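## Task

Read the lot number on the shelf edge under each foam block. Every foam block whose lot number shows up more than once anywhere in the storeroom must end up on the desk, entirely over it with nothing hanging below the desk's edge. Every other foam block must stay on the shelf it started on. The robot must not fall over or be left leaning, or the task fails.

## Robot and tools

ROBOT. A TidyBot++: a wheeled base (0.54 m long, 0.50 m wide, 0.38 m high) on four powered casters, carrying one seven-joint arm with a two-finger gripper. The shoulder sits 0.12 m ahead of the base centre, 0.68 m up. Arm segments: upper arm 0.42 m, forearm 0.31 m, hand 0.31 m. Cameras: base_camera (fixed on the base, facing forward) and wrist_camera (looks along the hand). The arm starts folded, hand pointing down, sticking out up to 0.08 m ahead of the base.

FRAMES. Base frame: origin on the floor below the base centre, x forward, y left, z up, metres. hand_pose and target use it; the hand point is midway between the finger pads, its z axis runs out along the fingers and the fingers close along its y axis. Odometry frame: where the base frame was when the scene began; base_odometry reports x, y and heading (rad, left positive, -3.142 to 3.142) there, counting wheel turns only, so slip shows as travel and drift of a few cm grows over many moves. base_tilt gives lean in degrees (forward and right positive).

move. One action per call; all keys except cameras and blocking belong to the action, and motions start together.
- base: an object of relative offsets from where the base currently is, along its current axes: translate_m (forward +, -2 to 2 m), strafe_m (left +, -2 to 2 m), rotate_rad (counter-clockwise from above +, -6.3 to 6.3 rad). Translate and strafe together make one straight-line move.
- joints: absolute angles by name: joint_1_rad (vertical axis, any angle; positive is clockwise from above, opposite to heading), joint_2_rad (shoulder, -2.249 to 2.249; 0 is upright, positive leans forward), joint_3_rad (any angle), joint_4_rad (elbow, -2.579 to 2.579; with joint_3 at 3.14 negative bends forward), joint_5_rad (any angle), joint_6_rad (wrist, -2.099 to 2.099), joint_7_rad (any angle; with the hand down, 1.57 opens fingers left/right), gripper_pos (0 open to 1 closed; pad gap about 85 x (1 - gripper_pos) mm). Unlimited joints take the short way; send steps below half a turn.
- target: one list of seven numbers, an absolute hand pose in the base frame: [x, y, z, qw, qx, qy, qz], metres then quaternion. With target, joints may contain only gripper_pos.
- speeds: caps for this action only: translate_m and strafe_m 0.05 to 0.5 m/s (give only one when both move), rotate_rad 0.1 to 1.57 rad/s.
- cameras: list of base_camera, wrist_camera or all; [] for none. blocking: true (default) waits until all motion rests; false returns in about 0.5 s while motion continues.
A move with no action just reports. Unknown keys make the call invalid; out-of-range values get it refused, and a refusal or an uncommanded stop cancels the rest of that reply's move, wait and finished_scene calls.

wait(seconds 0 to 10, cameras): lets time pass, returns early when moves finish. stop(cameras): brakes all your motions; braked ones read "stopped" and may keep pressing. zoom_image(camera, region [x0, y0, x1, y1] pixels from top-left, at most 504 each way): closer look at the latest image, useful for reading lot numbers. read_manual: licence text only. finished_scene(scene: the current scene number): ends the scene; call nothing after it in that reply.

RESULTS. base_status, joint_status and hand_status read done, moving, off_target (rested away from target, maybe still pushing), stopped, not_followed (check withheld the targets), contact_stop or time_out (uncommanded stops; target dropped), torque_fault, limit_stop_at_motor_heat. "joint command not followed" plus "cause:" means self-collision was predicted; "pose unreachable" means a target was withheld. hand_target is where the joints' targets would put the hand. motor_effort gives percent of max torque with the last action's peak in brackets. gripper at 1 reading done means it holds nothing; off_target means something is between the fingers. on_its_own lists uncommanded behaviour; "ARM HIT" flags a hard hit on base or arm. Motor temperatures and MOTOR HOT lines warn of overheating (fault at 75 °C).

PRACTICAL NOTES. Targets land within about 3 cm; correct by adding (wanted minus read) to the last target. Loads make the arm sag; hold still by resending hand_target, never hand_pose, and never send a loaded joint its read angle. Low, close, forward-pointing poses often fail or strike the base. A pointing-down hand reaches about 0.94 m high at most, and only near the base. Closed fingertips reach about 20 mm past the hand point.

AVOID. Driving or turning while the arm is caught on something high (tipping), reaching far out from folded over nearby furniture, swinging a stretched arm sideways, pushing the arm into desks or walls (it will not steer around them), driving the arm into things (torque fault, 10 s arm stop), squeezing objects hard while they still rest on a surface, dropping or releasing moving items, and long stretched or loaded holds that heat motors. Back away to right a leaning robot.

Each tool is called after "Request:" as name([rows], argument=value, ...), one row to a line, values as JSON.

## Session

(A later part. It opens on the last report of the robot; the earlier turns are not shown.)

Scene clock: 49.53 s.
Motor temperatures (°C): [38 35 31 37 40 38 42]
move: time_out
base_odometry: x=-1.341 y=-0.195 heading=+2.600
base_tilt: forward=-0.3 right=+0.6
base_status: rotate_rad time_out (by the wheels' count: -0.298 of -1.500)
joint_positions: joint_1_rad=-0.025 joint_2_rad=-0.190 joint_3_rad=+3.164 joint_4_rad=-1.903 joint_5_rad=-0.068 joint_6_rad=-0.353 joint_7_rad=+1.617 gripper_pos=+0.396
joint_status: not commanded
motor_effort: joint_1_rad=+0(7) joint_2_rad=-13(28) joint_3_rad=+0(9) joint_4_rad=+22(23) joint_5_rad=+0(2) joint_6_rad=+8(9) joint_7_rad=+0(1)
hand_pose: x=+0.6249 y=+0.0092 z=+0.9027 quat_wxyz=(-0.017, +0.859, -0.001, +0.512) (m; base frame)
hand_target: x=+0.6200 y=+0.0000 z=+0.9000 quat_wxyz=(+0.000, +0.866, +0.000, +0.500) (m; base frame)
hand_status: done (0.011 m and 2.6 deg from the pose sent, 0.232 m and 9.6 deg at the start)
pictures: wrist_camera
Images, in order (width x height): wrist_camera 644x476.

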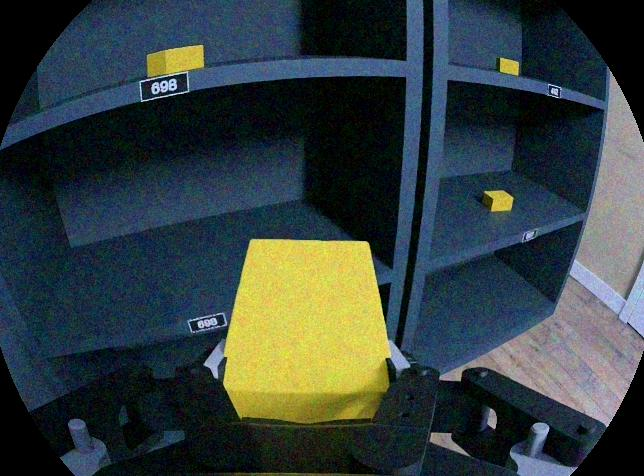

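Request:
move(base={"translate_m": 0.11, "strafe_m": -0.28}, cameras=[])

Request:
move(base={"rotate_rad": -1.2})

Scene clock: 51.67 s.
Motor temperatures (°C): [38 35 31 37 40 38 42]
move: done
base_odometry: x=-1.291 y=+0.102 heading=+2.599
base_tilt: forward=-0.3 right=+0.6
base_status: done
joint_positions: joint_1_rad=-0.021 joint_2_rad=-0.190 joint_3_rad=+3.162 joint_4_rad=-1.903 joint_5_rad=-0.067 joint_6_rad=-0.353 joint_7_rad=+1.617 gripper_pos=+0.396
joint_status: not commanded
motor_effort: joint_1_rad=-1(2) joint_2_rad=-14(16) joint_3_rad=+1(2) joint_4_rad=+22(23) joint_5_rad=+1(1) joint_6_rad=+8(9) joint_7_rad=+0(1)
hand_pose: x=+0.6249 y=+0.0083 z=+0.9026 quat_wxyz=(-0.016, +0.859, -0.002, +0.512) (m; base frame)
hand_target: x=+0.6200 y=+0.0000 z=+0.9000 quat_wxyz=(+0.000, +0.866, +0.000, +0.500) (m; base frame)
hand_status: not commanded
pictures: none
No camera images: "cameras" was empty.

Scene clock: 53.70 s.
Motor temperatures (°C): [38 35 31 37 40 38 42]
move: done
base_odometry: x=-1.291 y=+0.102 heading=+1.400
base_tilt: forward=-0.3 right=+0.6
base_status: done
joint_positions: joint_1_rad=-0.015 joint_2_rad=-0.190 joint_3_rad=+3.161 joint_4_rad=-1.903 joint_5_rad=-0.066 joint_6_rad=-0.353 joint_7_rad=+1.617 gripper_pos=+0.396
joint_status: not commanded
motor_effort: joint_1_rad=+0(2) joint_2_rad=-15(16) joint_3_rad=+1(2) joint_4_rad=+22(23) joint_5_rad=+1(1) joint_6_rad=+7(9) joint_7_rad=+0(1)
hand_pose: x=+0.6249 y=+0.0059 z=+0.9028 quat_wxyz=(-0.014, +0.859, -0.003, +0.512) (m; base frame)
hand_target: x=+0.6200 y=+0.0000 z=+0.9000 quat_wxyz=(+0.000, +0.866, +0.000, +0.500) (m; base frame)
hand_status: not commanded
pictures: base_camera, wrist_camera
Images, in order (width x height): base_camera 644x364, wrist_camera 644x476.

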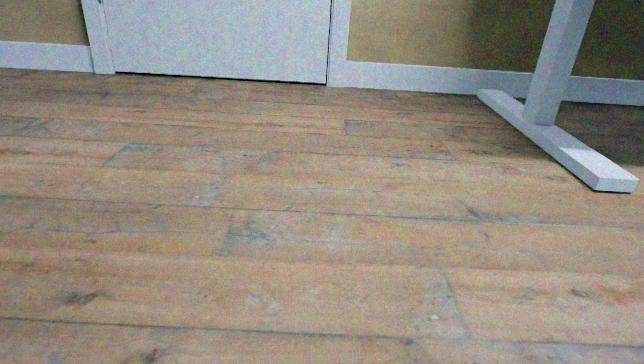

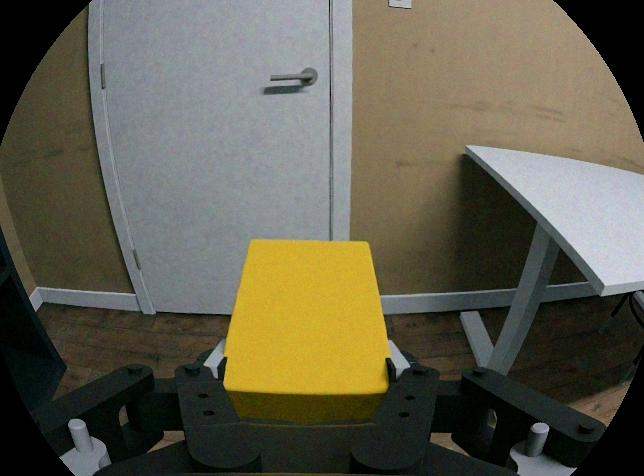

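Request:
move(base={"strafe_m": -0.8, "translate_m":0.1})

Scene clock: 56.93 s.
Motor temperatures (°C): [38 35 31 37 40 38 42]
move: done
base_odometry: x=-0.486 y=+0.064 heading=+1.399
base_tilt: forward=-0.3 right=+0.6
base_status: done
joint_positions: joint_1_rad=-0.015 joint_2_rad=-0.190 joint_3_rad=+3.159 joint_4_rad=-1.903 joint_5_rad=-0.066 joint_6_rad=-0.353 joint_7_rad=+1.617 gripper_pos=+0.396
joint_status: not commanded
motor_effort: joint_1_rad=+0(2) joint_2_rad=-14(15) joint_3_rad=+0(3) joint_4_rad=+22(23) joint_5_rad=+1(1) joint_6_rad=+8(9) joint_7_rad=+0(1)
hand_pose: x=+0.6249 y=+0.0067 z=+0.9028 quat_wxyz=(-0.015, +0.859, -0.003, +0.512) (m; base frame)
hand_target: x=+0.6200 y=+0.0000 z=+0.9000 quat_wxyz=(+0.000, +0.866, +0.000, +0.500) (m; base frame)
hand_status: not commanded
pictures: base_camera, wrist_camera
Images, in order (width x height): base_camera 644x364, wrist_camera 644x476.

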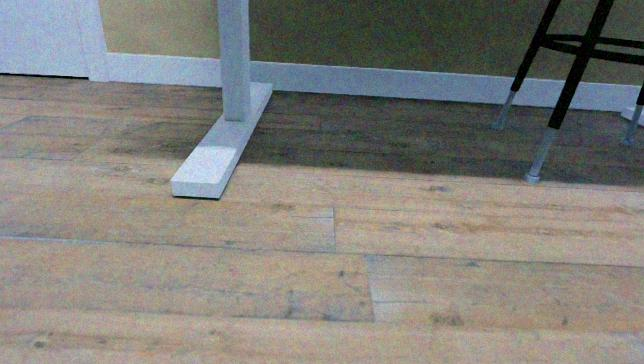

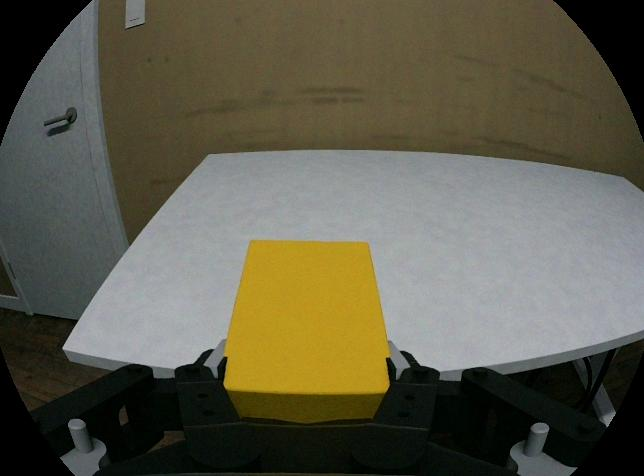

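Request:
move(base={"translate_m": 0.3}, speeds={"translate_m": 0.3}, target=[0.66, 0.0, 0.83, 0, 0.866, 0, 0.5])

Scene clock: 59.13 s.
Motor temperatures (°C): [38 35 31 37 40 38 42]
move: done
base_odometry: x=-0.434 y=+0.360 heading=+1.399
base_tilt: forward=-0.3 right=+0.6
base_status: done
joint_positions: joint_1_rad=-0.015 joint_2_rad=-0.055 joint_3_rad=+3.159 joint_4_rad=-1.977 joint_5_rad=-0.066 joint_6_rad=-0.197 joint_7_rad=+1.617 gripper_pos=+0.396
joint_status: not commanded
motor_effort: joint_1_rad=+0(1) joint_2_rad=-18(21) joint_3_rad=+0(1) joint_4_rad=+21(24) joint_5_rad=+1(1) joint_6_rad=+7(9) joint_7_rad=+0(1)
hand_pose: x=+0.6570 y=+0.0040 z=+0.8319 quat_wxyz=(-0.010, +0.872, -0.006, +0.490) (m; base frame)
hand_target: x=+0.6600 y=+0.0000 z=+0.8300 quat_wxyz=(+0.000, +0.866, +0.000, +0.500) (m; base frame)
hand_status: done (0.005 m and 1.9 deg from the pose sent, 0.081 m and 2.4 deg at the start)
pictures: base_camera, wrist_camera
Images, in order (width x height): base_camera 644x364, wrist_camera 644x476.

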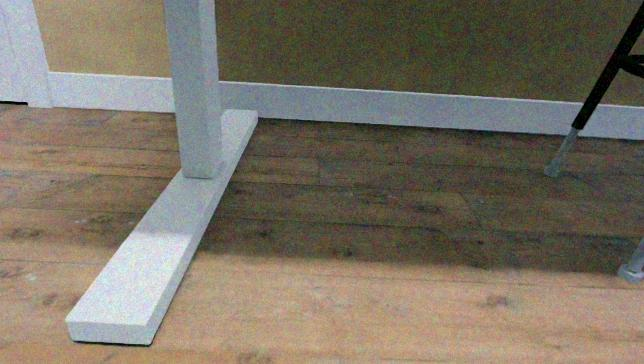

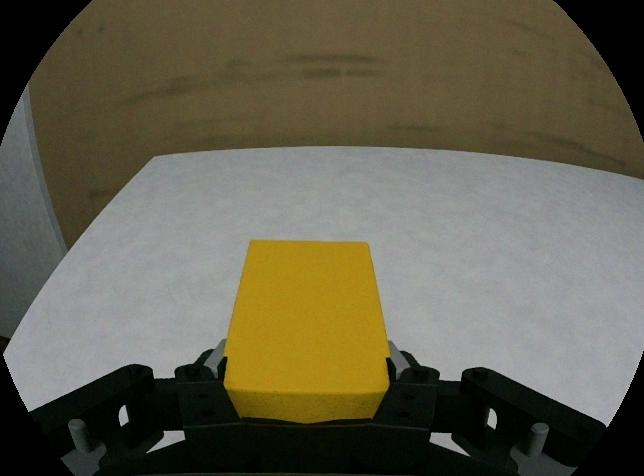

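Request:
move(target=[0.665, 0.0, 0.79, 0, 0.866, 0, 0.5], cameras=["wrist_camera"])

Request:
move(target=[0.665, 0.0, 0.775, 0, 0.866, 0, 0.5], cameras=["wrist_camera"])

Scene clock: 62.40 s.
Motor temperatures (°C): [38 35 31 37 40 38 42]
move: done
base_odometry: x=-0.434 y=+0.360 heading=+1.399
base_tilt: forward=-0.3 right=+0.6
base_status: not commanded
joint_positions: joint_1_rad=+0.224 joint_2_rad=-0.008 joint_3_rad=+2.917 joint_4_rad=-2.047 joint_5_rad=-0.066 joint_6_rad=-0.058 joint_7_rad=+1.613 gripper_pos=+0.396
joint_status: not commanded
motor_effort: joint_1_rad=+0(1) joint_2_rad=-18(20) joint_3_rad=+0(1) joint_4_rad=+20(21) joint_5_rad=+1(1) joint_6_rad=+7(9) joint_7_rad=+0(1)
hand_pose: x=+0.6628 y=+0.0034 z=+0.8046 quat_wxyz=(-0.007, +0.867, -0.008, +0.499) (m; base frame)
hand_target: x=+0.6650 y=+0.0000 z=+0.7900 quat_wxyz=(+0.000, +0.866, +0.000, +0.500) (m; base frame)
hand_status: done (0.015 m and 1.2 deg from the pose sent, 0.043 m and 1.9 deg at the start)
pictures: wrist_camera
Images, in order (width x height): wrist_camera 644x476.

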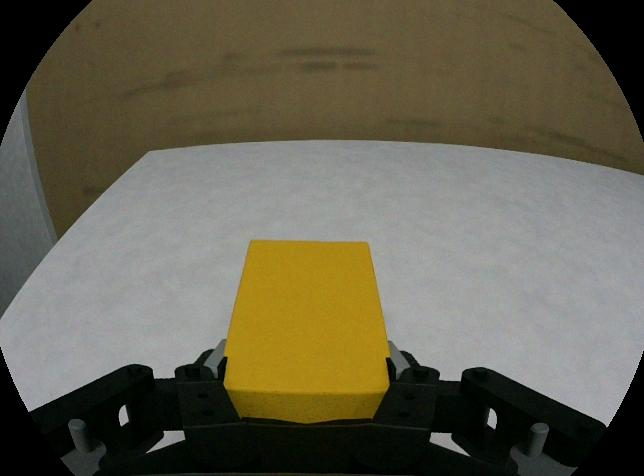

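Scene clock: 63.60 s.
Motor temperatures (°C): [38 35 31 37 40 38 42]
move: done
base_odometry: x=-0.434 y=+0.360 heading=+1.399
base_tilt: forward=-0.3 right=+0.6
base_status: not commanded
joint_positions: joint_1_rad=+0.052 joint_2_rad=+0.008 joint_3_rad=+3.097 joint_4_rad=-2.087 joint_5_rad=-0.014 joint_6_rad=-0.004 joint_7_rad=+1.562 gripper_pos=+0.396
joint_status: not commanded
motor_effort: joint_1_rad=+0(1) joint_2_rad=-20(20) joint_3_rad=+0(0) joint_4_rad=+20(21) joint_5_rad=+1(1) joint_6_rad=+8(9) joint_7_rad=+0(1)
hand_pose: x=+0.6630 y=-0.0025 z=+0.7885 quat_wxyz=(-0.004, +0.867, -0.013, +0.498) (m; base frame)
hand_target: x=+0.6650 y=+0.0000 z=+0.7750 quat_wxyz=(+0.000, +0.866, +0.000, +0.500) (m; base frame)
hand_status: done (0.014 m and 1.6 deg from the pose sent, 0.030 m and 1.2 deg at the start)
pictures: wrist_camera
Images, in order (width x height): wrist_camera 644x476.

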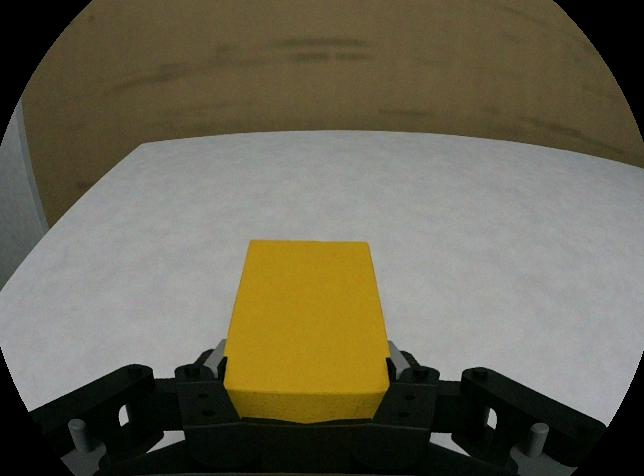

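Request:
move(target=[0.665, 0.0, 0.762, 0, 0.866, 0, 0.5], cameras=[])

Request:
move(target=[0.665, 0.0, 0.75, 0, 0.866, 0, 0.5], cameras=["wrist_camera"])

Scene clock: 64.50 s.
Motor temperatures (°C): [38 35 31 37 40 38 42]
move: done
base_odometry: x=-0.434 y=+0.360 heading=+1.399
base_tilt: forward=-0.3 right=+0.6
base_status: not commanded
joint_positions: joint_1_rad=+0.030 joint_2_rad=+0.031 joint_3_rad=+3.119 joint_4_rad=-2.119 joint_5_rad=-0.014 joint_6_rad=+0.053 joint_7_rad=+1.561 gripper_pos=+0.396
joint_status: not commanded
motor_effort: joint_1_rad=-1(1) joint_2_rad=-19(21) joint_3_rad=+0(0) joint_4_rad=+20(21) joint_5_rad=+1(1) joint_6_rad=+8(9) joint_7_rad=+0(0)
hand_pose: x=+0.6639 y=-0.0030 z=+0.7736 quat_wxyz=(-0.004, +0.867, -0.014, +0.498) (m; base frame)
hand_target: x=+0.6650 y=+0.0000 z=+0.7620 quat_wxyz=(+0.000, +0.866, +0.000, +0.500) (m; base frame)
hand_status: done (0.012 m and 1.7 deg from the pose sent, 0.027 m and 1.6 deg at the start)
pictures: none
No camera images: "cameras" was empty.

Scene clock: 65.20 s.
Motor temperatures (°C): [38 35 31 37 40 38 42]
move: done
base_odometry: x=-0.434 y=+0.360 heading=+1.399
base_tilt: forward=-0.3 right=+0.6
base_status: not commanded
joint_positions: joint_1_rad=+0.025 joint_2_rad=+0.052 joint_3_rad=+3.124 joint_4_rad=-2.145 joint_5_rad=-0.014 joint_6_rad=+0.100 joint_7_rad=+1.561 gripper_pos=+0.396
joint_status: not commanded
motor_effort: joint_1_rad=-1(1) joint_2_rad=-20(21) joint_3_rad=+0(0) joint_4_rad=+19(20) joint_5_rad=+1(1) joint_6_rad=+8(8) joint_7_rad=+0(1)
hand_pose: x=+0.6645 y=-0.0033 z=+0.7616 quat_wxyz=(-0.004, +0.867, -0.014, +0.499) (m; base frame)
hand_target: x=+0.6650 y=+0.0000 z=+0.7500 quat_wxyz=(+0.000, +0.866, +0.000, +0.500) (m; base frame)
hand_status: done (0.012 m and 1.7 deg from the pose sent, 0.024 m and 1.7 deg at the start)
pictures: wrist_camera
Images, in order (width x height): wrist_camera 644x476.

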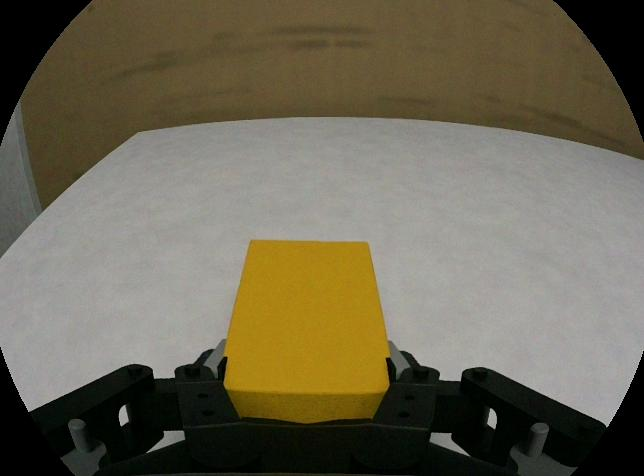

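Request:
move(target=[0.665, 0.0, 0.738, 0, 0.866, 0, 0.5], cameras=[])

Request:
move(target=[0.665, 0.0, 0.726, 0, 0.866, 0, 0.5], cameras=["wrist_camera"])

Scene clock: 66.37 s.
Motor temperatures (°C): [38 35 31 37 40 38 42]
move: done
base_odometry: x=-0.434 y=+0.360 heading=+1.399
base_tilt: forward=-0.3 right=+0.6
base_status: not commanded
joint_positions: joint_1_rad=+0.023 joint_2_rad=+0.064 joint_3_rad=+3.126 joint_4_rad=-2.165 joint_5_rad=-0.014 joint_6_rad=+0.152 joint_7_rad=+1.561 gripper_pos=+0.396
joint_status: not commanded
motor_effort: joint_1_rad=+0(1) joint_2_rad=-19(20) joint_3_rad=+0(0) joint_4_rad=+18(19) joint_5_rad=+1(1) joint_6_rad=+7(8) joint_7_rad=+0(1)
hand_pose: x=+0.6667 y=-0.0034 z=+0.7585 quat_wxyz=(-0.004, +0.862, -0.014, +0.508) (m; base frame)
hand_target: x=+0.6650 y=+0.0000 z=+0.7380 quat_wxyz=(+0.000, +0.866, +0.000, +0.500) (m; base frame)
hand_status: done (0.021 m and 1.9 deg from the pose sent, 0.024 m and 1.7 deg at the start)
pictures: none
No camera images: "cameras" was empty.

Scene clock: 67.00 s.
Motor temperatures (°C): [38 35 31 37 40 38 42]
move: off_target
base_odometry: x=-0.434 y=+0.360 heading=+1.399
base_tilt: forward=-0.3 right=+0.6
base_status: not commanded
joint_positions: joint_1_rad=+0.022 joint_2_rad=+0.071 joint_3_rad=+3.126 joint_4_rad=-2.185 joint_5_rad=-0.014 joint_6_rad=+0.203 joint_7_rad=+1.561 gripper_pos=+0.396
joint_status: not commanded
motor_effort: joint_1_rad=+0(1) joint_2_rad=-16(19) joint_3_rad=+0(0) joint_4_rad=+17(18) joint_5_rad=+1(1) joint_6_rad=+6(7) joint_7_rad=+0(1)
hand_pose: x=+0.6676 y=-0.0034 z=+0.7581 quat_wxyz=(-0.004, +0.856, -0.014, +0.518) (m; base frame)
hand_target: x=+0.6650 y=+0.0000 z=+0.7260 quat_wxyz=(+0.000, +0.866, +0.000, +0.500) (m; base frame)
hand_status: off_target (0.032 m and 2.9 deg from the pose sent, 0.033 m and 1.9 deg at the start)
pictures: wrist_camera
Images, in order (width x height): wrist_camera 644x476.

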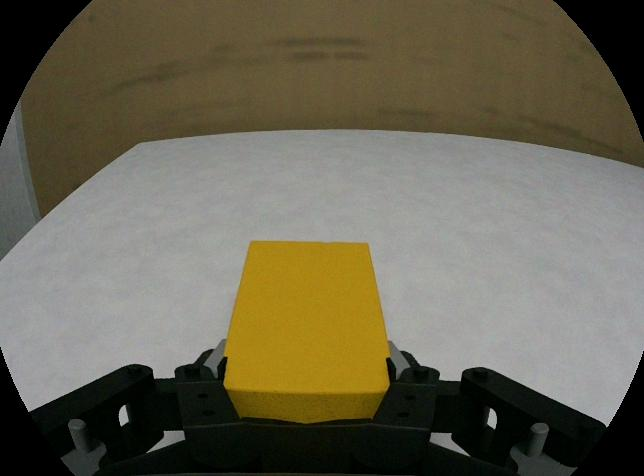

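Request:
move(target=[0.665, 0.0, 0.742, 0, 0.866, 0, 0.5], cameras=[])

Request:
move(joints={"gripper_pos": 0.0}, cameras=["wrist_camera"])

Request:
move(target=[0.57, 0.0, 0.81, 0, 0.866, 0, 0.5])

Scene clock: 67.87 s.
Motor temperatures (°C): [38 35 31 37 40 38 42]
move: done
base_odometry: x=-0.434 y=+0.360 heading=+1.399
base_tilt: forward=-0.3 right=+0.6
base_status: not commanded
joint_positions: joint_1_rad=+0.022 joint_2_rad=+0.068 joint_3_rad=+3.127 joint_4_rad=-2.180 joint_5_rad=-0.014 joint_6_rad=+0.189 joint_7_rad=+1.561 gripper_pos=+0.396
joint_status: not commanded
motor_effort: joint_1_rad=+0(1) joint_2_rad=-17(19) joint_3_rad=+0(1) joint_4_rad=+16(17) joint_5_rad=+1(1) joint_6_rad=+6(7) joint_7_rad=+0(1)
hand_pose: x=+0.6674 y=-0.0034 z=+0.7585 quat_wxyz=(-0.004, +0.857, -0.014, +0.515) (m; base frame)
hand_target: x=+0.6650 y=+0.0000 z=+0.7420 quat_wxyz=(+0.000, +0.866, +0.000, +0.500) (m; base frame)
hand_status: done (0.017 m and 2.6 deg from the pose sent, 0.017 m and 2.9 deg at the start)
pictures: none
No camera images: "cameras" was empty.

Scene clock: 68.73 s.
Motor temperatures (°C): [38 35 31 37 40 38 42]
move: done
base_odometry: x=-0.434 y=+0.360 heading=+1.399
base_tilt: forward=-0.3 right=+0.6
base_status: not commanded
joint_positions: joint_1_rad=+0.022 joint_2_rad=+0.070 joint_3_rad=+3.127 joint_4_rad=-2.180 joint_5_rad=-0.014 joint_6_rad=+0.189 joint_7_rad=+1.561 gripper_pos=+0.000
joint_status: all done
motor_effort: joint_1_rad=+0(1) joint_2_rad=-20(21) joint_3_rad=+0(0) joint_4_rad=+18(19) joint_5_rad=+1(1) joint_6_rad=+8(8) joint_7_rad=+0(1)
hand_pose: x=+0.6675 y=-0.0034 z=+0.7576 quat_wxyz=(-0.004, +0.857, -0.014, +0.514) (m; base frame)
hand_target: x=+0.6650 y=+0.0000 z=+0.7420 quat_wxyz=(+0.000, +0.866, +0.000, +0.500) (m; base frame)
hand_status: not commanded
pictures: wrist_camera
Images, in order (width x height): wrist_camera 644x476.

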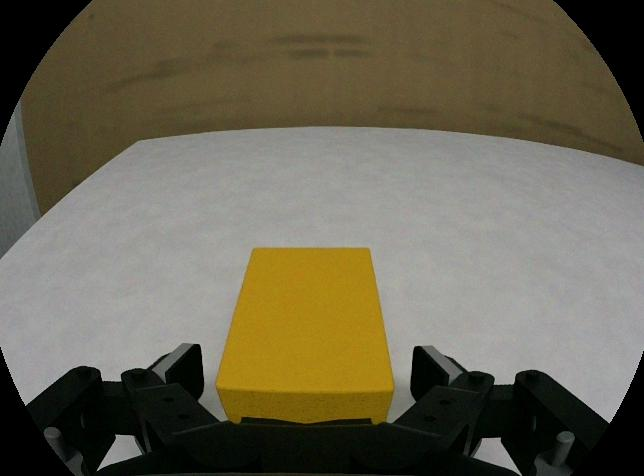

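Scene clock: 70.23 s.
Motor temperatures (°C): [38 35 31 37 40 38 42]
move: done
base_odometry: x=-0.434 y=+0.360 heading=+1.399
base_tilt: forward=-0.3 right=+0.6
base_status: not commanded
joint_positions: joint_1_rad=+0.009 joint_2_rad=-0.254 joint_3_rad=+3.138 joint_4_rad=-2.201 joint_5_rad=-0.014 joint_6_rad=-0.071 joint_7_rad=+1.561 gripper_pos=+0.000
joint_status: not commanded
motor_effort: joint_1_rad=+0(1) joint_2_rad=-11(22) joint_3_rad=+1(1) joint_4_rad=+21(21) joint_5_rad=+1(1) joint_6_rad=+8(9) joint_7_rad=+0(1)
hand_pose: x=+0.5863 y=-0.0008 z=+0.8393 quat_wxyz=(-0.005, +0.846, -0.012, +0.533) (m; base frame)
hand_target: x=+0.5700 y=+0.0000 z=+0.8100 quat_wxyz=(+0.000, +0.866, +0.000, +0.500) (m; base frame)
hand_status: done (0.033 m and 4.7 deg from the pose sent, 0.111 m and 2.5 deg at the start)
pictures: base_camera, wrist_camera
Images, in order (width x height): base_camera 644x364, wrist_camera 644x476.

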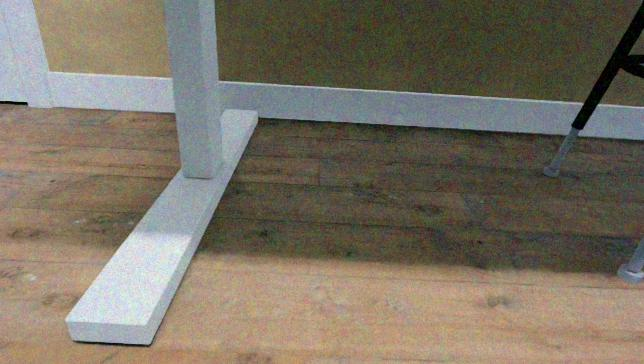

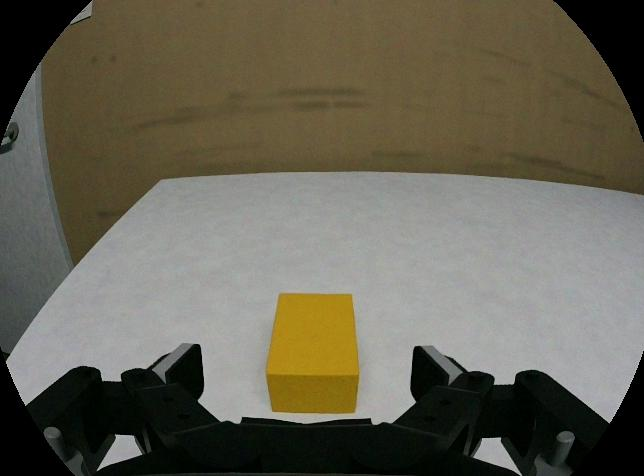

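Request:
move(base={"translate_m": -0.45}, cameras=[])

Request:
move(base={"rotate_rad": 1.498}, target=[0.55, 0.0, 1.1, 0, 0.819, 0, 0.574], cameras=[])

Request:
move(base={"translate_m": 0.82, "strafe_m":0.2})

Scene clock: 73.00 s.
Motor temperatures (°C): [38 35 31 37 40 38 42]
move: done
base_odometry: x=-0.511 y=-0.083 heading=+1.399
base_tilt: forward=-0.3 right=+0.6
base_status: done
joint_positions: joint_1_rad=+0.005 joint_2_rad=-0.264 joint_3_rad=+3.143 joint_4_rad=-2.205 joint_5_rad=-0.014 joint_6_rad=-0.077 joint_7_rad=+1.561 gripper_pos=+0.000
joint_status: not commanded
motor_effort: joint_1_rad=+0(1) joint_2_rad=-11(14) joint_3_rad=+0(2) joint_4_rad=+20(22) joint_5_rad=+1(1) joint_6_rad=+8(9) joint_7_rad=+0(1)
hand_pose: x=+0.5830 y=-0.0011 z=+0.8394 quat_wxyz=(-0.005, +0.846, -0.012, +0.532) (m; base frame)
hand_target: x=+0.5700 y=+0.0000 z=+0.8100 quat_wxyz=(+0.000, +0.866, +0.000, +0.500) (m; base frame)
hand_status: not commanded
pictures: none
No camera images: "cameras" was empty.

Scene clock: 75.30 s.
Motor temperatures (°C): [38 35 31 37 40 38 42]
move: done
base_odometry: x=-0.511 y=-0.083 heading=+2.897
base_tilt: forward=-0.4 right=+0.6
base_status: done
joint_positions: joint_1_rad=-0.001 joint_2_rad=-0.349 joint_3_rad=+3.144 joint_4_rad=-1.515 joint_5_rad=-0.014 joint_6_rad=-0.726 joint_7_rad=+1.561 gripper_pos=+0.000
joint_status: not commanded
motor_effort: joint_1_rad=+0(2) joint_2_rad=-8(14) joint_3_rad=+1(3) joint_4_rad=+22(23) joint_5_rad=+0(1) joint_6_rad=+8(9) joint_7_rad=+0(1)
hand_pose: x=+0.5595 y=+0.0033 z=+1.1030 quat_wxyz=(-0.010, +0.811, -0.006, +0.585) (m; base frame)
hand_target: x=+0.5500 y=+0.0000 z=+1.1000 quat_wxyz=(+0.000, +0.819, +0.000, +0.574) (m; base frame)
hand_status: done (0.010 m and 2.0 deg from the pose sent, 0.263 m and 5.9 deg at the start)
pictures: none
No camera images: "cameras" was empty.

Scene clock: 78.37 s.
Motor temperatures (°C): [38 35 31 37 40 37 42]
move: done
base_odometry: x=-1.355 y=-0.079 heading=+2.897
base_tilt: forward=-0.3 right=+0.6
base_status: done
joint_positions: joint_1_rad=-0.001 joint_2_rad=-0.357 joint_3_rad=+3.144 joint_4_rad=-1.514 joint_5_rad=-0.014 joint_6_rad=-0.730 joint_7_rad=+1.561 gripper_pos=+0.000
joint_status: not commanded
motor_effort: joint_1_rad=-1(1) joint_2_rad=-7(11) joint_3_rad=+1(1) joint_4_rad=+21(22) joint_5_rad=+1(1) joint_6_rad=+9(9) joint_7_rad=+0(1)
hand_pose: x=+0.5557 y=+0.0033 z=+1.1059 quat_wxyz=(-0.010, +0.809, -0.006, +0.587) (m; base frame)
hand_target: x=+0.5500 y=+0.0000 z=+1.1000 quat_wxyz=(+0.000, +0.819, +0.000, +0.574) (m; base frame)
hand_status: not commanded
pictures: base_camera, wrist_camera
Images, in order (width x height): base_camera 644x364, wrist_camera 644x476.

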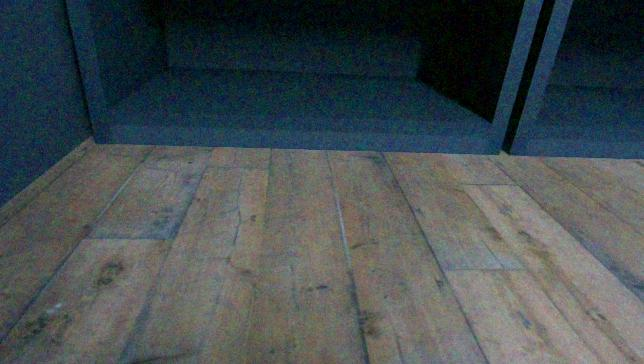

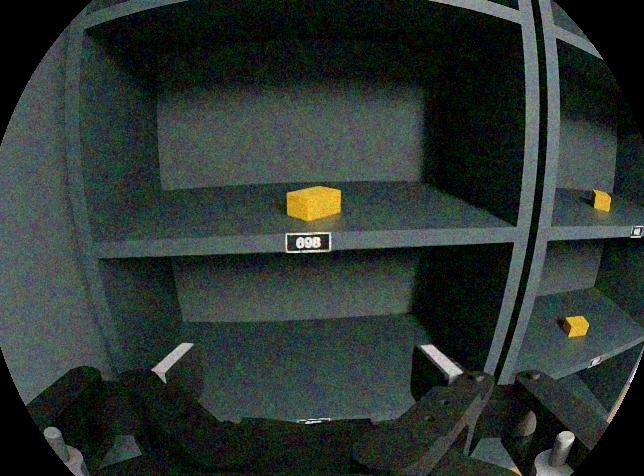

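Request:
zoom_image(camera="wrist_camera", region=[274, 165, 354, 240])

Scaled by 6.300.

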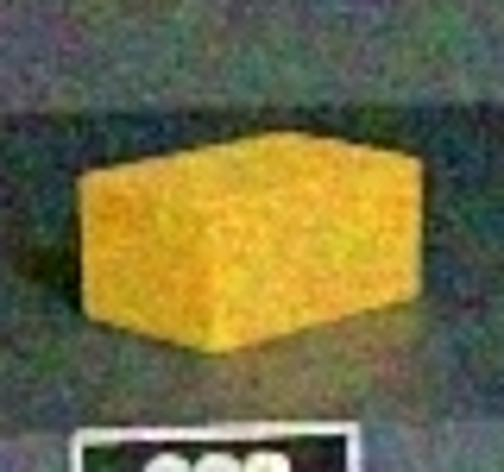

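Request:
move(base={"translate_m": 0.47}, speeds={"translate_m": 0.3}, target=[0.56, 0.08, 1.15, 0.171, 0.8135, -0.297, 0.4697])

Scene clock: 82.43 s.
Motor temperatures (°C): [38 35 31 37 40 37 42]
move: done
base_odometry: x=-1.811 y=+0.035 heading=+2.898
base_tilt: forward=-0.3 right=+0.6
base_status: done
joint_positions: joint_1_rad=+1.954 joint_2_rad=-0.547 joint_3_rad=+2.145 joint_4_rad=-0.495 joint_5_rad=-0.444 joint_6_rad=-1.709 joint_7_rad=+1.216 gripper_pos=+0.000
joint_status: not commanded
motor_effort: joint_1_rad=+0(1) joint_2_rad=+21(22) joint_3_rad=+6(7) joint_4_rad=+6(22) joint_5_rad=+4(4) joint_6_rad=+7(9) joint_7_rad=+0(1)
hand_pose: x=+0.5492 y=+0.0478 z=+1.1742 quat_wxyz=(+0.195, +0.796, -0.301, +0.487) (m; base frame)
hand_target: x=+0.5600 y=+0.0800 z=+1.1500 quat_wxyz=(+0.171, +0.814, -0.297, +0.470) (m; base frame)
hand_status: done (0.042 m and 4.0 deg from the pose sent, 0.089 m and 41.7 deg at the start)
pictures: base_camera, wrist_camera
Images, in order (width x height): base_camera 644x364, wrist_camera 644x476.

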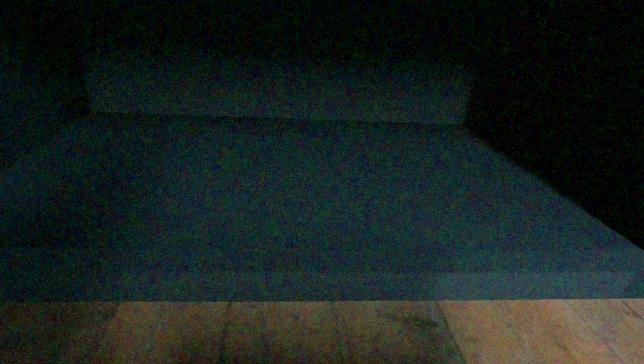

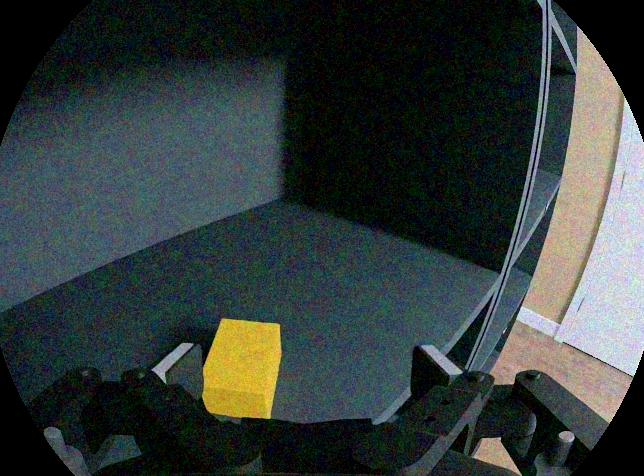

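Request:
move(target=[0.61, 0.125, 1.11, 0.171, 0.8135, -0.297, 0.4697], cameras=["wrist_camera"])

Scene clock: 83.90 s.
Motor temperatures (°C): [38 35 31 37 40 37 42]
move: done
base_odometry: x=-1.811 y=+0.035 heading=+2.898
base_tilt: forward=-0.3 right=+0.6
base_status: not commanded
joint_positions: joint_1_rad=+2.039 joint_2_rad=-0.672 joint_3_rad=+2.121 joint_4_rad=-0.472 joint_5_rad=-0.559 joint_6_rad=-1.711 joint_7_rad=+1.125 gripper_pos=+0.000
joint_status: not commanded
motor_effort: joint_1_rad=+0(1) joint_2_rad=+27(31) joint_3_rad=+7(9) joint_4_rad=+5(7) joint_5_rad=+4(5) joint_6_rad=+7(8) joint_7_rad=+0(1)
hand_pose: x=+0.6015 y=+0.1037 z=+1.1290 quat_wxyz=(+0.200, +0.799, -0.296, +0.484) (m; base frame)
hand_target: x=+0.6100 y=+0.1250 z=+1.1100 quat_wxyz=(+0.171, +0.814, -0.297, +0.470) (m; base frame)
hand_status: done (0.030 m and 4.0 deg from the pose sent, 0.117 m and 4.0 deg at the start)
pictures: wrist_camera
Images, in order (width x height): wrist_camera 644x476.

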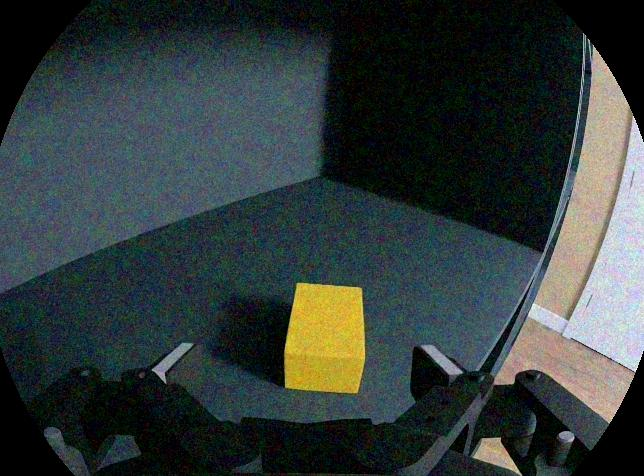

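Request:
move(target=[0.65, 0.095, 1.06, 0.171, 0.8135, -0.297, 0.4697], cameras=["wrist_camera"])

Scene clock: 85.60 s.
Motor temperatures (°C): [38 35 31 37 40 37 42]
move: done
base_odometry: x=-1.811 y=+0.035 heading=+2.898
base_tilt: forward=-0.3 right=+0.6
base_status: not commanded
joint_positions: joint_1_rad=+2.004 joint_2_rad=-0.715 joint_3_rad=+2.043 joint_4_rad=-0.739 joint_5_rad=-0.559 joint_6_rad=-1.545 joint_7_rad=+1.124 gripper_pos=+0.000
joint_status: not commanded
motor_effort: joint_1_rad=+0(1) joint_2_rad=+27(28) joint_3_rad=+10(10) joint_4_rad=+8(9) joint_5_rad=+4(5) joint_6_rad=+7(8) joint_7_rad=+0(0)
hand_pose: x=+0.6384 y=+0.0838 z=+1.0644 quat_wxyz=(+0.160, +0.817, -0.314, +0.456) (m; base frame)
hand_target: x=+0.6500 y=+0.0950 z=+1.0600 quat_wxyz=(+0.171, +0.814, -0.297, +0.470) (m; base frame)
hand_status: done (0.017 m and 2.9 deg from the pose sent, 0.085 m and 4.0 deg at the start)
pictures: wrist_camera
Images, in order (width x height): wrist_camera 644x476.

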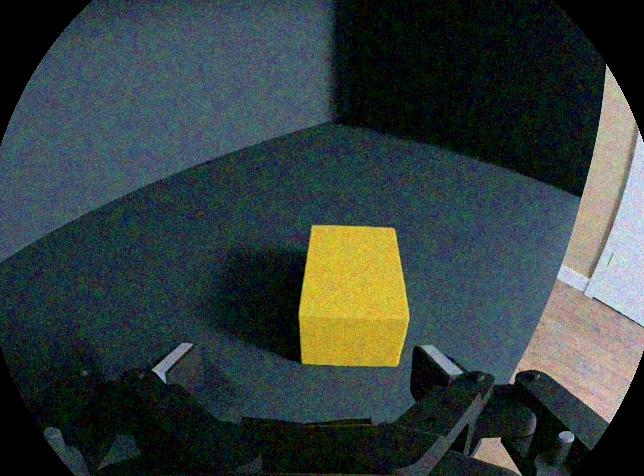

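Request:
move(target=[0.634, 0.068, 1.05, 0.171, 0.8135, -0.297, 0.4697], cameras=["wrist_camera"])

Scene clock: 87.03 s.
Motor temperatures (°C): [38 35 31 37 40 37 42]
move: done
base_odometry: x=-1.811 y=+0.035 heading=+2.898
base_tilt: forward=-0.3 right=+0.6
base_status: not commanded
joint_positions: joint_1_rad=+1.894 joint_2_rad=-0.714 joint_3_rad=+2.032 joint_4_rad=-0.907 joint_5_rad=-0.494 joint_6_rad=-1.425 joint_7_rad=+1.124 gripper_pos=+0.000
joint_status: not commanded
motor_effort: joint_1_rad=+0(1) joint_2_rad=+25(27) joint_3_rad=+11(11) joint_4_rad=+10(12) joint_5_rad=+4(4) joint_6_rad=+6(8) joint_7_rad=-1(1)
hand_pose: x=+0.6325 y=+0.0782 z=+1.0438 quat_wxyz=(+0.146, +0.818, -0.315, +0.459) (m; base frame)
hand_target: x=+0.6340 y=+0.0680 z=+1.0500 quat_wxyz=(+0.171, +0.814, -0.297, +0.470) (m; base frame)
hand_status: done (0.012 m and 3.8 deg from the pose sent, 0.022 m and 2.9 deg at the start)
pictures: wrist_camera
Images, in order (width x height): wrist_camera 644x476.

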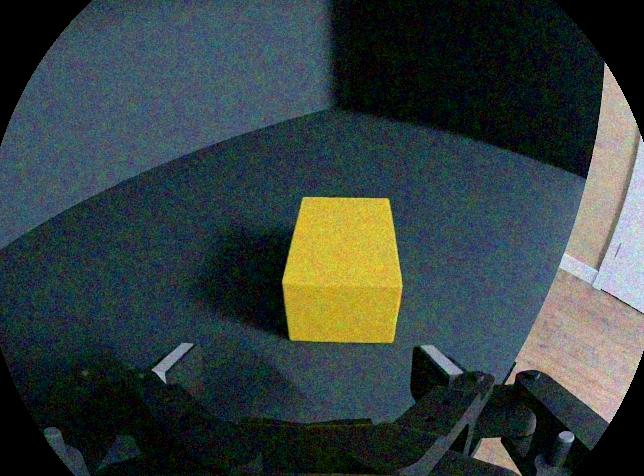

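Request:
move(target=[0.635, 0.04, 1.038, 0.171, 0.8135, -0.297, 0.4697], cameras=["wrist_camera"])

Scene clock: 88.23 s.
Motor temperatures (°C): [38 35 30 37 40 37 42]
move: done
base_odometry: x=-1.811 y=+0.035 heading=+2.898
base_tilt: forward=-0.3 right=+0.6
base_status: not commanded
joint_positions: joint_1_rad=+1.860 joint_2_rad=-0.686 joint_3_rad=+2.012 joint_4_rad=-1.018 joint_5_rad=-0.448 joint_6_rad=-1.325 joint_7_rad=+1.133 gripper_pos=+0.000
joint_status: not commanded
motor_effort: joint_1_rad=+0(1) joint_2_rad=+22(25) joint_3_rad=+11(11) joint_4_rad=+13(14) joint_5_rad=+3(4) joint_6_rad=+7(8) joint_7_rad=+0(1)
hand_pose: x=+0.6334 y=+0.0491 z=+1.0329 quat_wxyz=(+0.140, +0.815, -0.324, +0.460) (m; base frame)
hand_target: x=+0.6350 y=+0.0400 z=+1.0380 quat_wxyz=(+0.171, +0.814, -0.297, +0.470) (m; base frame)
hand_status: done (0.011 m and 4.8 deg from the pose sent, 0.039 m and 3.8 deg at the start)
pictures: wrist_camera
Images, in order (width x height): wrist_camera 644x476.

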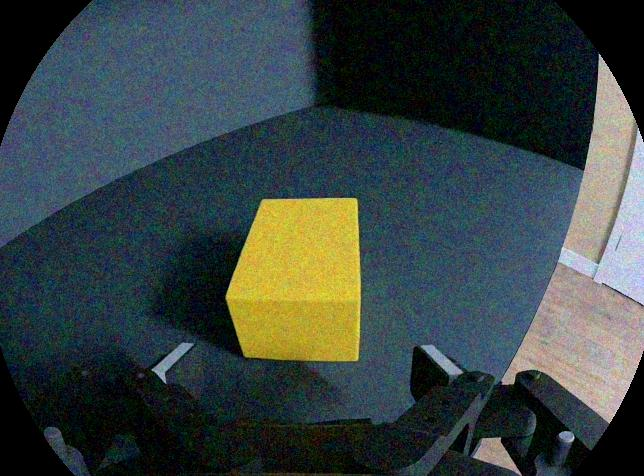

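Request:
move(target=[0.697, -0.008, 1.018, 0.171, 0.8135, -0.297, 0.4697], cameras=["wrist_camera"])

Scene clock: 94.57 s.
Motor temperatures (°C): [38 35 30 37 40 37 42]
move: done
base_odometry: x=-1.811 y=+0.035 heading=+2.898
base_tilt: forward=-0.3 right=+0.6
base_status: not commanded
joint_positions: joint_1_rad=+2.060 joint_2_rad=-0.686 joint_3_rad=+1.921 joint_4_rad=-1.018 joint_5_rad=-0.456 joint_6_rad=-1.240 joint_7_rad=+1.212 gripper_pos=+0.000
joint_status: not commanded
motor_effort: joint_1_rad=+0(2) joint_2_rad=+24(24) joint_3_rad=+12(12) joint_4_rad=+13(14) joint_5_rad=+3(4) joint_6_rad=+7(8) joint_7_rad=+0(1)
hand_pose: x=+0.6707 y=-0.0270 z=+1.0243 quat_wxyz=(+0.183, +0.806, -0.331, +0.456) (m; base frame)
hand_target: x=+0.6970 y=-0.0080 z=+1.0180 quat_wxyz=(+0.171, +0.814, -0.297, +0.470) (m; base frame)
hand_status: done (0.033 m and 4.5 deg from the pose sent, 0.087 m and 4.8 deg at the start)
pictures: wrist_camera
Images, in order (width x height): wrist_camera 644x476.

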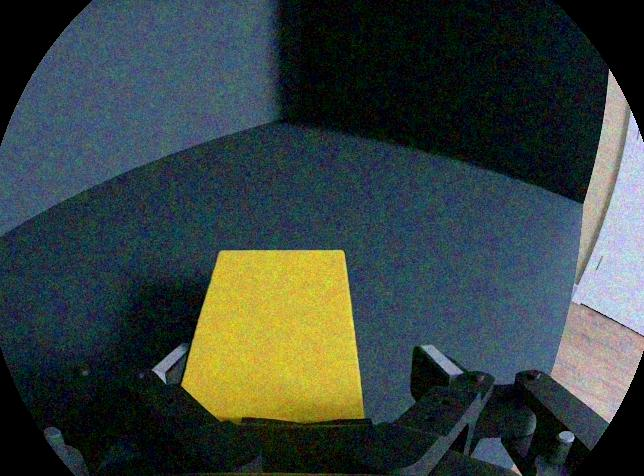

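Request:
move(target=[0.707, 0.004, 1.013, 0.171, 0.8135, -0.297, 0.4697], cameras=["wrist_camera"])

Request:
move(joints={"gripper_pos": 0.5}, cameras=["wrist_camera"])

Scene clock: 95.60 s.
Motor temperatures (°C): [38 35 30 37 40 37 42]
move: done
base_odometry: x=-1.811 y=+0.035 heading=+2.898
base_tilt: forward=-0.3 right=+0.6
base_status: not commanded
joint_positions: joint_1_rad=+2.082 joint_2_rad=-0.717 joint_3_rad=+1.918 joint_4_rad=-1.005 joint_5_rad=-0.489 joint_6_rad=-1.239 joint_7_rad=+1.212 gripper_pos=+0.000
joint_status: not commanded
motor_effort: joint_1_rad=-1(1) joint_2_rad=+25(27) joint_3_rad=+12(13) joint_4_rad=+13(13) joint_5_rad=+3(3) joint_6_rad=+7(8) joint_7_rad=+0(1)
hand_pose: x=+0.6831 y=-0.0177 z=+1.0179 quat_wxyz=(+0.186, +0.806, -0.325, +0.458) (m; base frame)
hand_target: x=+0.7070 y=+0.0040 z=+1.0130 quat_wxyz=(+0.171, +0.814, -0.297, +0.470) (m; base frame)
hand_status: done (0.033 m and 4.0 deg from the pose sent, 0.049 m and 4.5 deg at the start)
pictures: wrist_camera
Images, in order (width x height): wrist_camera 644x476.

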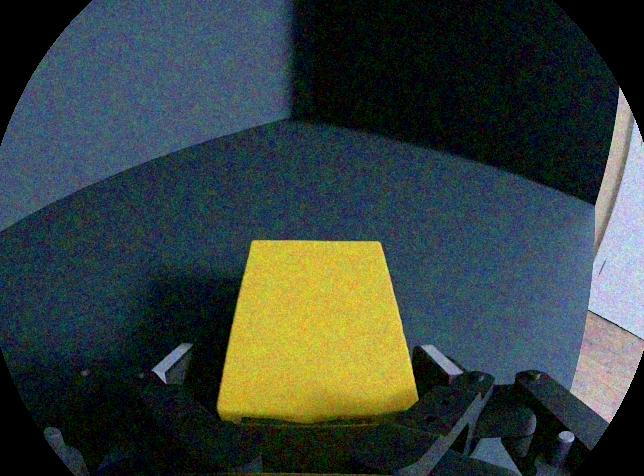

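Scene clock: 96.43 s.
Motor temperatures (°C): [38 35 30 37 40 37 42]
move: off_target
base_odometry: x=-1.811 y=+0.035 heading=+2.898
base_tilt: forward=-0.3 right=+0.6
base_status: not commanded
joint_positions: joint_1_rad=+2.082 joint_2_rad=-0.717 joint_3_rad=+1.918 joint_4_rad=-1.003 joint_5_rad=-0.489 joint_6_rad=-1.238 joint_7_rad=+1.212 gripper_pos=+0.387
joint_status: gripper_pos off_target (ended at +0.387, target +0.500)
motor_effort: joint_1_rad=-1(1) joint_2_rad=+24(25) joint_3_rad=+11(12) joint_4_rad=+12(13) joint_5_rad=+3(4) joint_6_rad=+7(8) joint_7_rad=+0(1)
hand_pose: x=+0.6835 y=-0.0171 z=+1.0185 quat_wxyz=(+0.186, +0.806, -0.324, +0.458) (m; base frame)
hand_target: x=+0.7070 y=+0.0040 z=+1.0130 quat_wxyz=(+0.171, +0.814, -0.297, +0.470) (m; base frame)
hand_status: not commanded
pictures: wrist_camera
Images, in order (width x height): wrist_camera 644x476.

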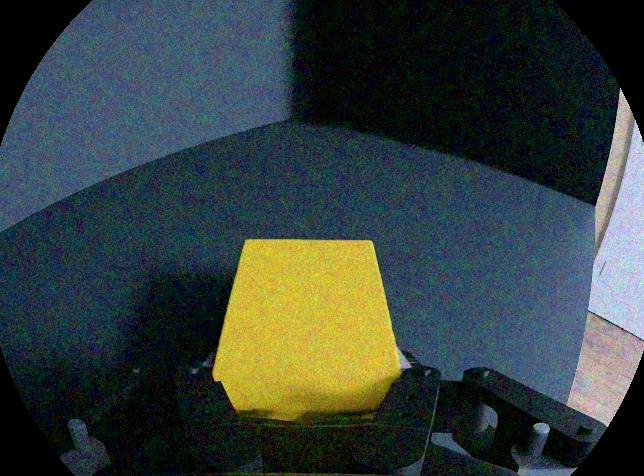

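Request:
move(target=[0.68, 0.004, 1.09, 0.171, 0.8135, -0.297, 0.4697], joints={"gripper_pos": 0.6}, cameras=["wrist_camera"])

Request:
move(base={"translate_m": -0.55}, cameras=["wrist_camera"])

Request:
move(base={"translate_m": -0.2,"strafe_m": -0.2}, target=[0.58, 0.0, 0.95, 0, 0.866, 0, 0.5], cameras=["wrist_camera"])

Scene clock: 98.17 s.
Motor temperatures (°C): [38 35 30 37 40 37 42]
move: off_target
base_odometry: x=-1.811 y=+0.035 heading=+2.898
base_tilt: forward=-0.3 right=+0.6
base_status: not commanded
joint_positions: joint_1_rad=+2.189 joint_2_rad=-0.655 joint_3_rad=+1.941 joint_4_rad=-0.712 joint_5_rad=-0.532 joint_6_rad=-1.400 joint_7_rad=+1.212 gripper_pos=+0.387
joint_status: gripper_pos off_target (ended at +0.387, target +0.600)
motor_effort: joint_1_rad=+0(1) joint_2_rad=+26(28) joint_3_rad=+10(12) joint_4_rad=+11(14) joint_5_rad=+4(4) joint_6_rad=+7(9) joint_7_rad=+0(1)
hand_pose: x=+0.6783 y=-0.0064 z=+1.1000 quat_wxyz=(+0.188, +0.796, -0.308, +0.486) (m; base frame)
hand_target: x=+0.6800 y=+0.0040 z=+1.0900 quat_wxyz=(+0.171, +0.814, -0.297, +0.470) (m; base frame)
hand_status: done (0.014 m and 3.7 deg from the pose sent, 0.075 m and 3.9 deg at the start)
pictures: wrist_camera
Images, in order (width x height): wrist_camera 644x476.

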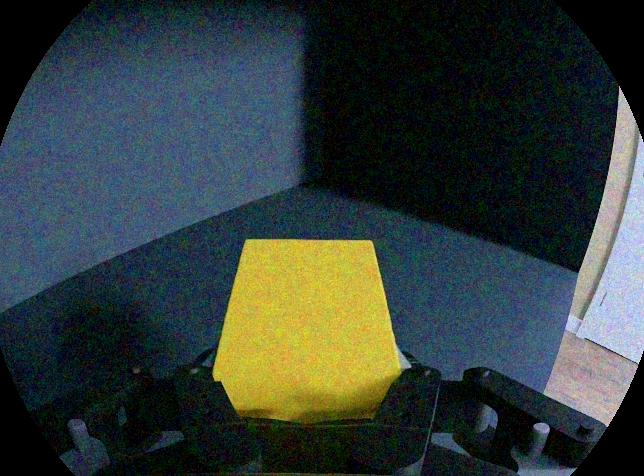

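Scene clock: 100.83 s.
Motor temperatures (°C): [38 35 30 37 40 37 42]
move: done
base_odometry: x=-1.277 y=-0.098 heading=+2.899
base_tilt: forward=-0.3 right=+0.6
base_status: done
joint_positions: joint_1_rad=+2.199 joint_2_rad=-0.645 joint_3_rad=+1.944 joint_4_rad=-0.710 joint_5_rad=-0.537 joint_6_rad=-1.407 joint_7_rad=+1.212 gripper_pos=+0.387
joint_status: not commanded
motor_effort: joint_1_rad=-1(3) joint_2_rad=+26(30) joint_3_rad=+10(11) joint_4_rad=+11(11) joint_5_rad=+3(4) joint_6_rad=+8(9) joint_7_rad=+0(1)
hand_pose: x=+0.6747 y=-0.0143 z=+1.1025 quat_wxyz=(+0.185, +0.795, -0.315, +0.485) (m; base frame)
hand_target: x=+0.6800 y=+0.0040 z=+1.0900 quat_wxyz=(+0.171, +0.814, -0.297, +0.470) (m; base frame)
hand_status: not commanded
pictures: wrist_camera
Images, in order (width x height): wrist_camera 644x476.

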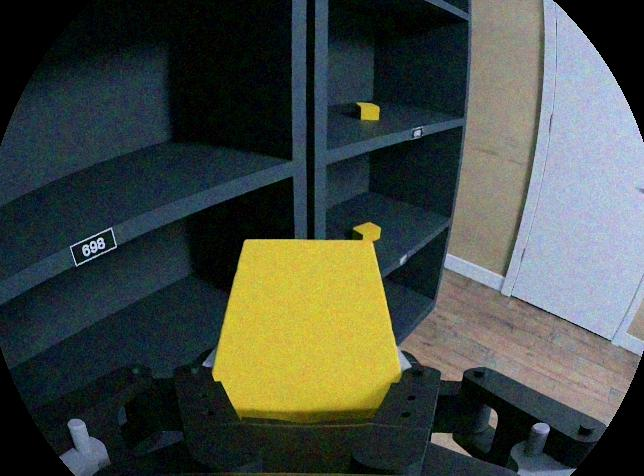

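Scene clock: 104.10 s.
Motor temperatures (°C): [38 35 30 37 40 37 42]
move: done
base_odometry: x=-1.035 y=+0.048 heading=+2.898
base_tilt: forward=-0.3 right=+0.6
base_status: done
joint_positions: joint_1_rad=+0.011 joint_2_rad=-0.314 joint_3_rad=+3.134 joint_4_rad=-1.768 joint_5_rad=-0.071 joint_6_rad=-0.650 joint_7_rad=+1.529 gripper_pos=+0.387
joint_status: not commanded
motor_effort: joint_1_rad=-1(2) joint_2_rad=-9(30) joint_3_rad=+1(11) joint_4_rad=+22(23) joint_5_rad=+0(5) joint_6_rad=+8(9) joint_7_rad=+0(1)
hand_pose: x=+0.5693 y=+0.0133 z=+0.9607 quat_wxyz=(-0.041, +0.867, -0.033, +0.495) (m; base frame)
hand_target: x=+0.5800 y=+0.0000 z=+0.9500 quat_wxyz=(+0.000, +0.866, +0.000, +0.500) (m; base frame)
hand_status: done (0.020 m and 6.1 deg from the pose sent, 0.180 m and 43.0 deg at the start)
pictures: wrist_camera
Images, in order (width x height): wrist_camera 644x476.

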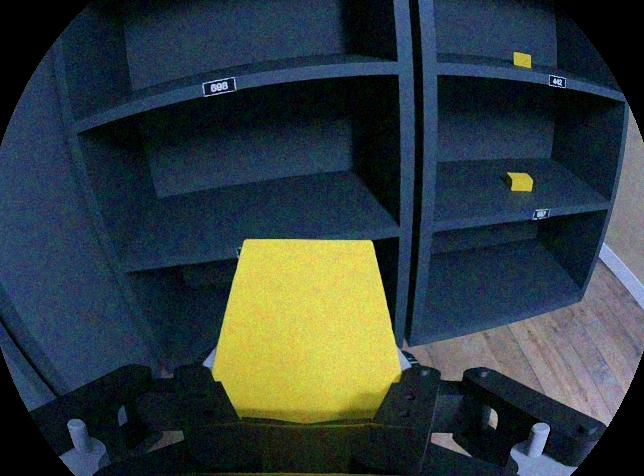

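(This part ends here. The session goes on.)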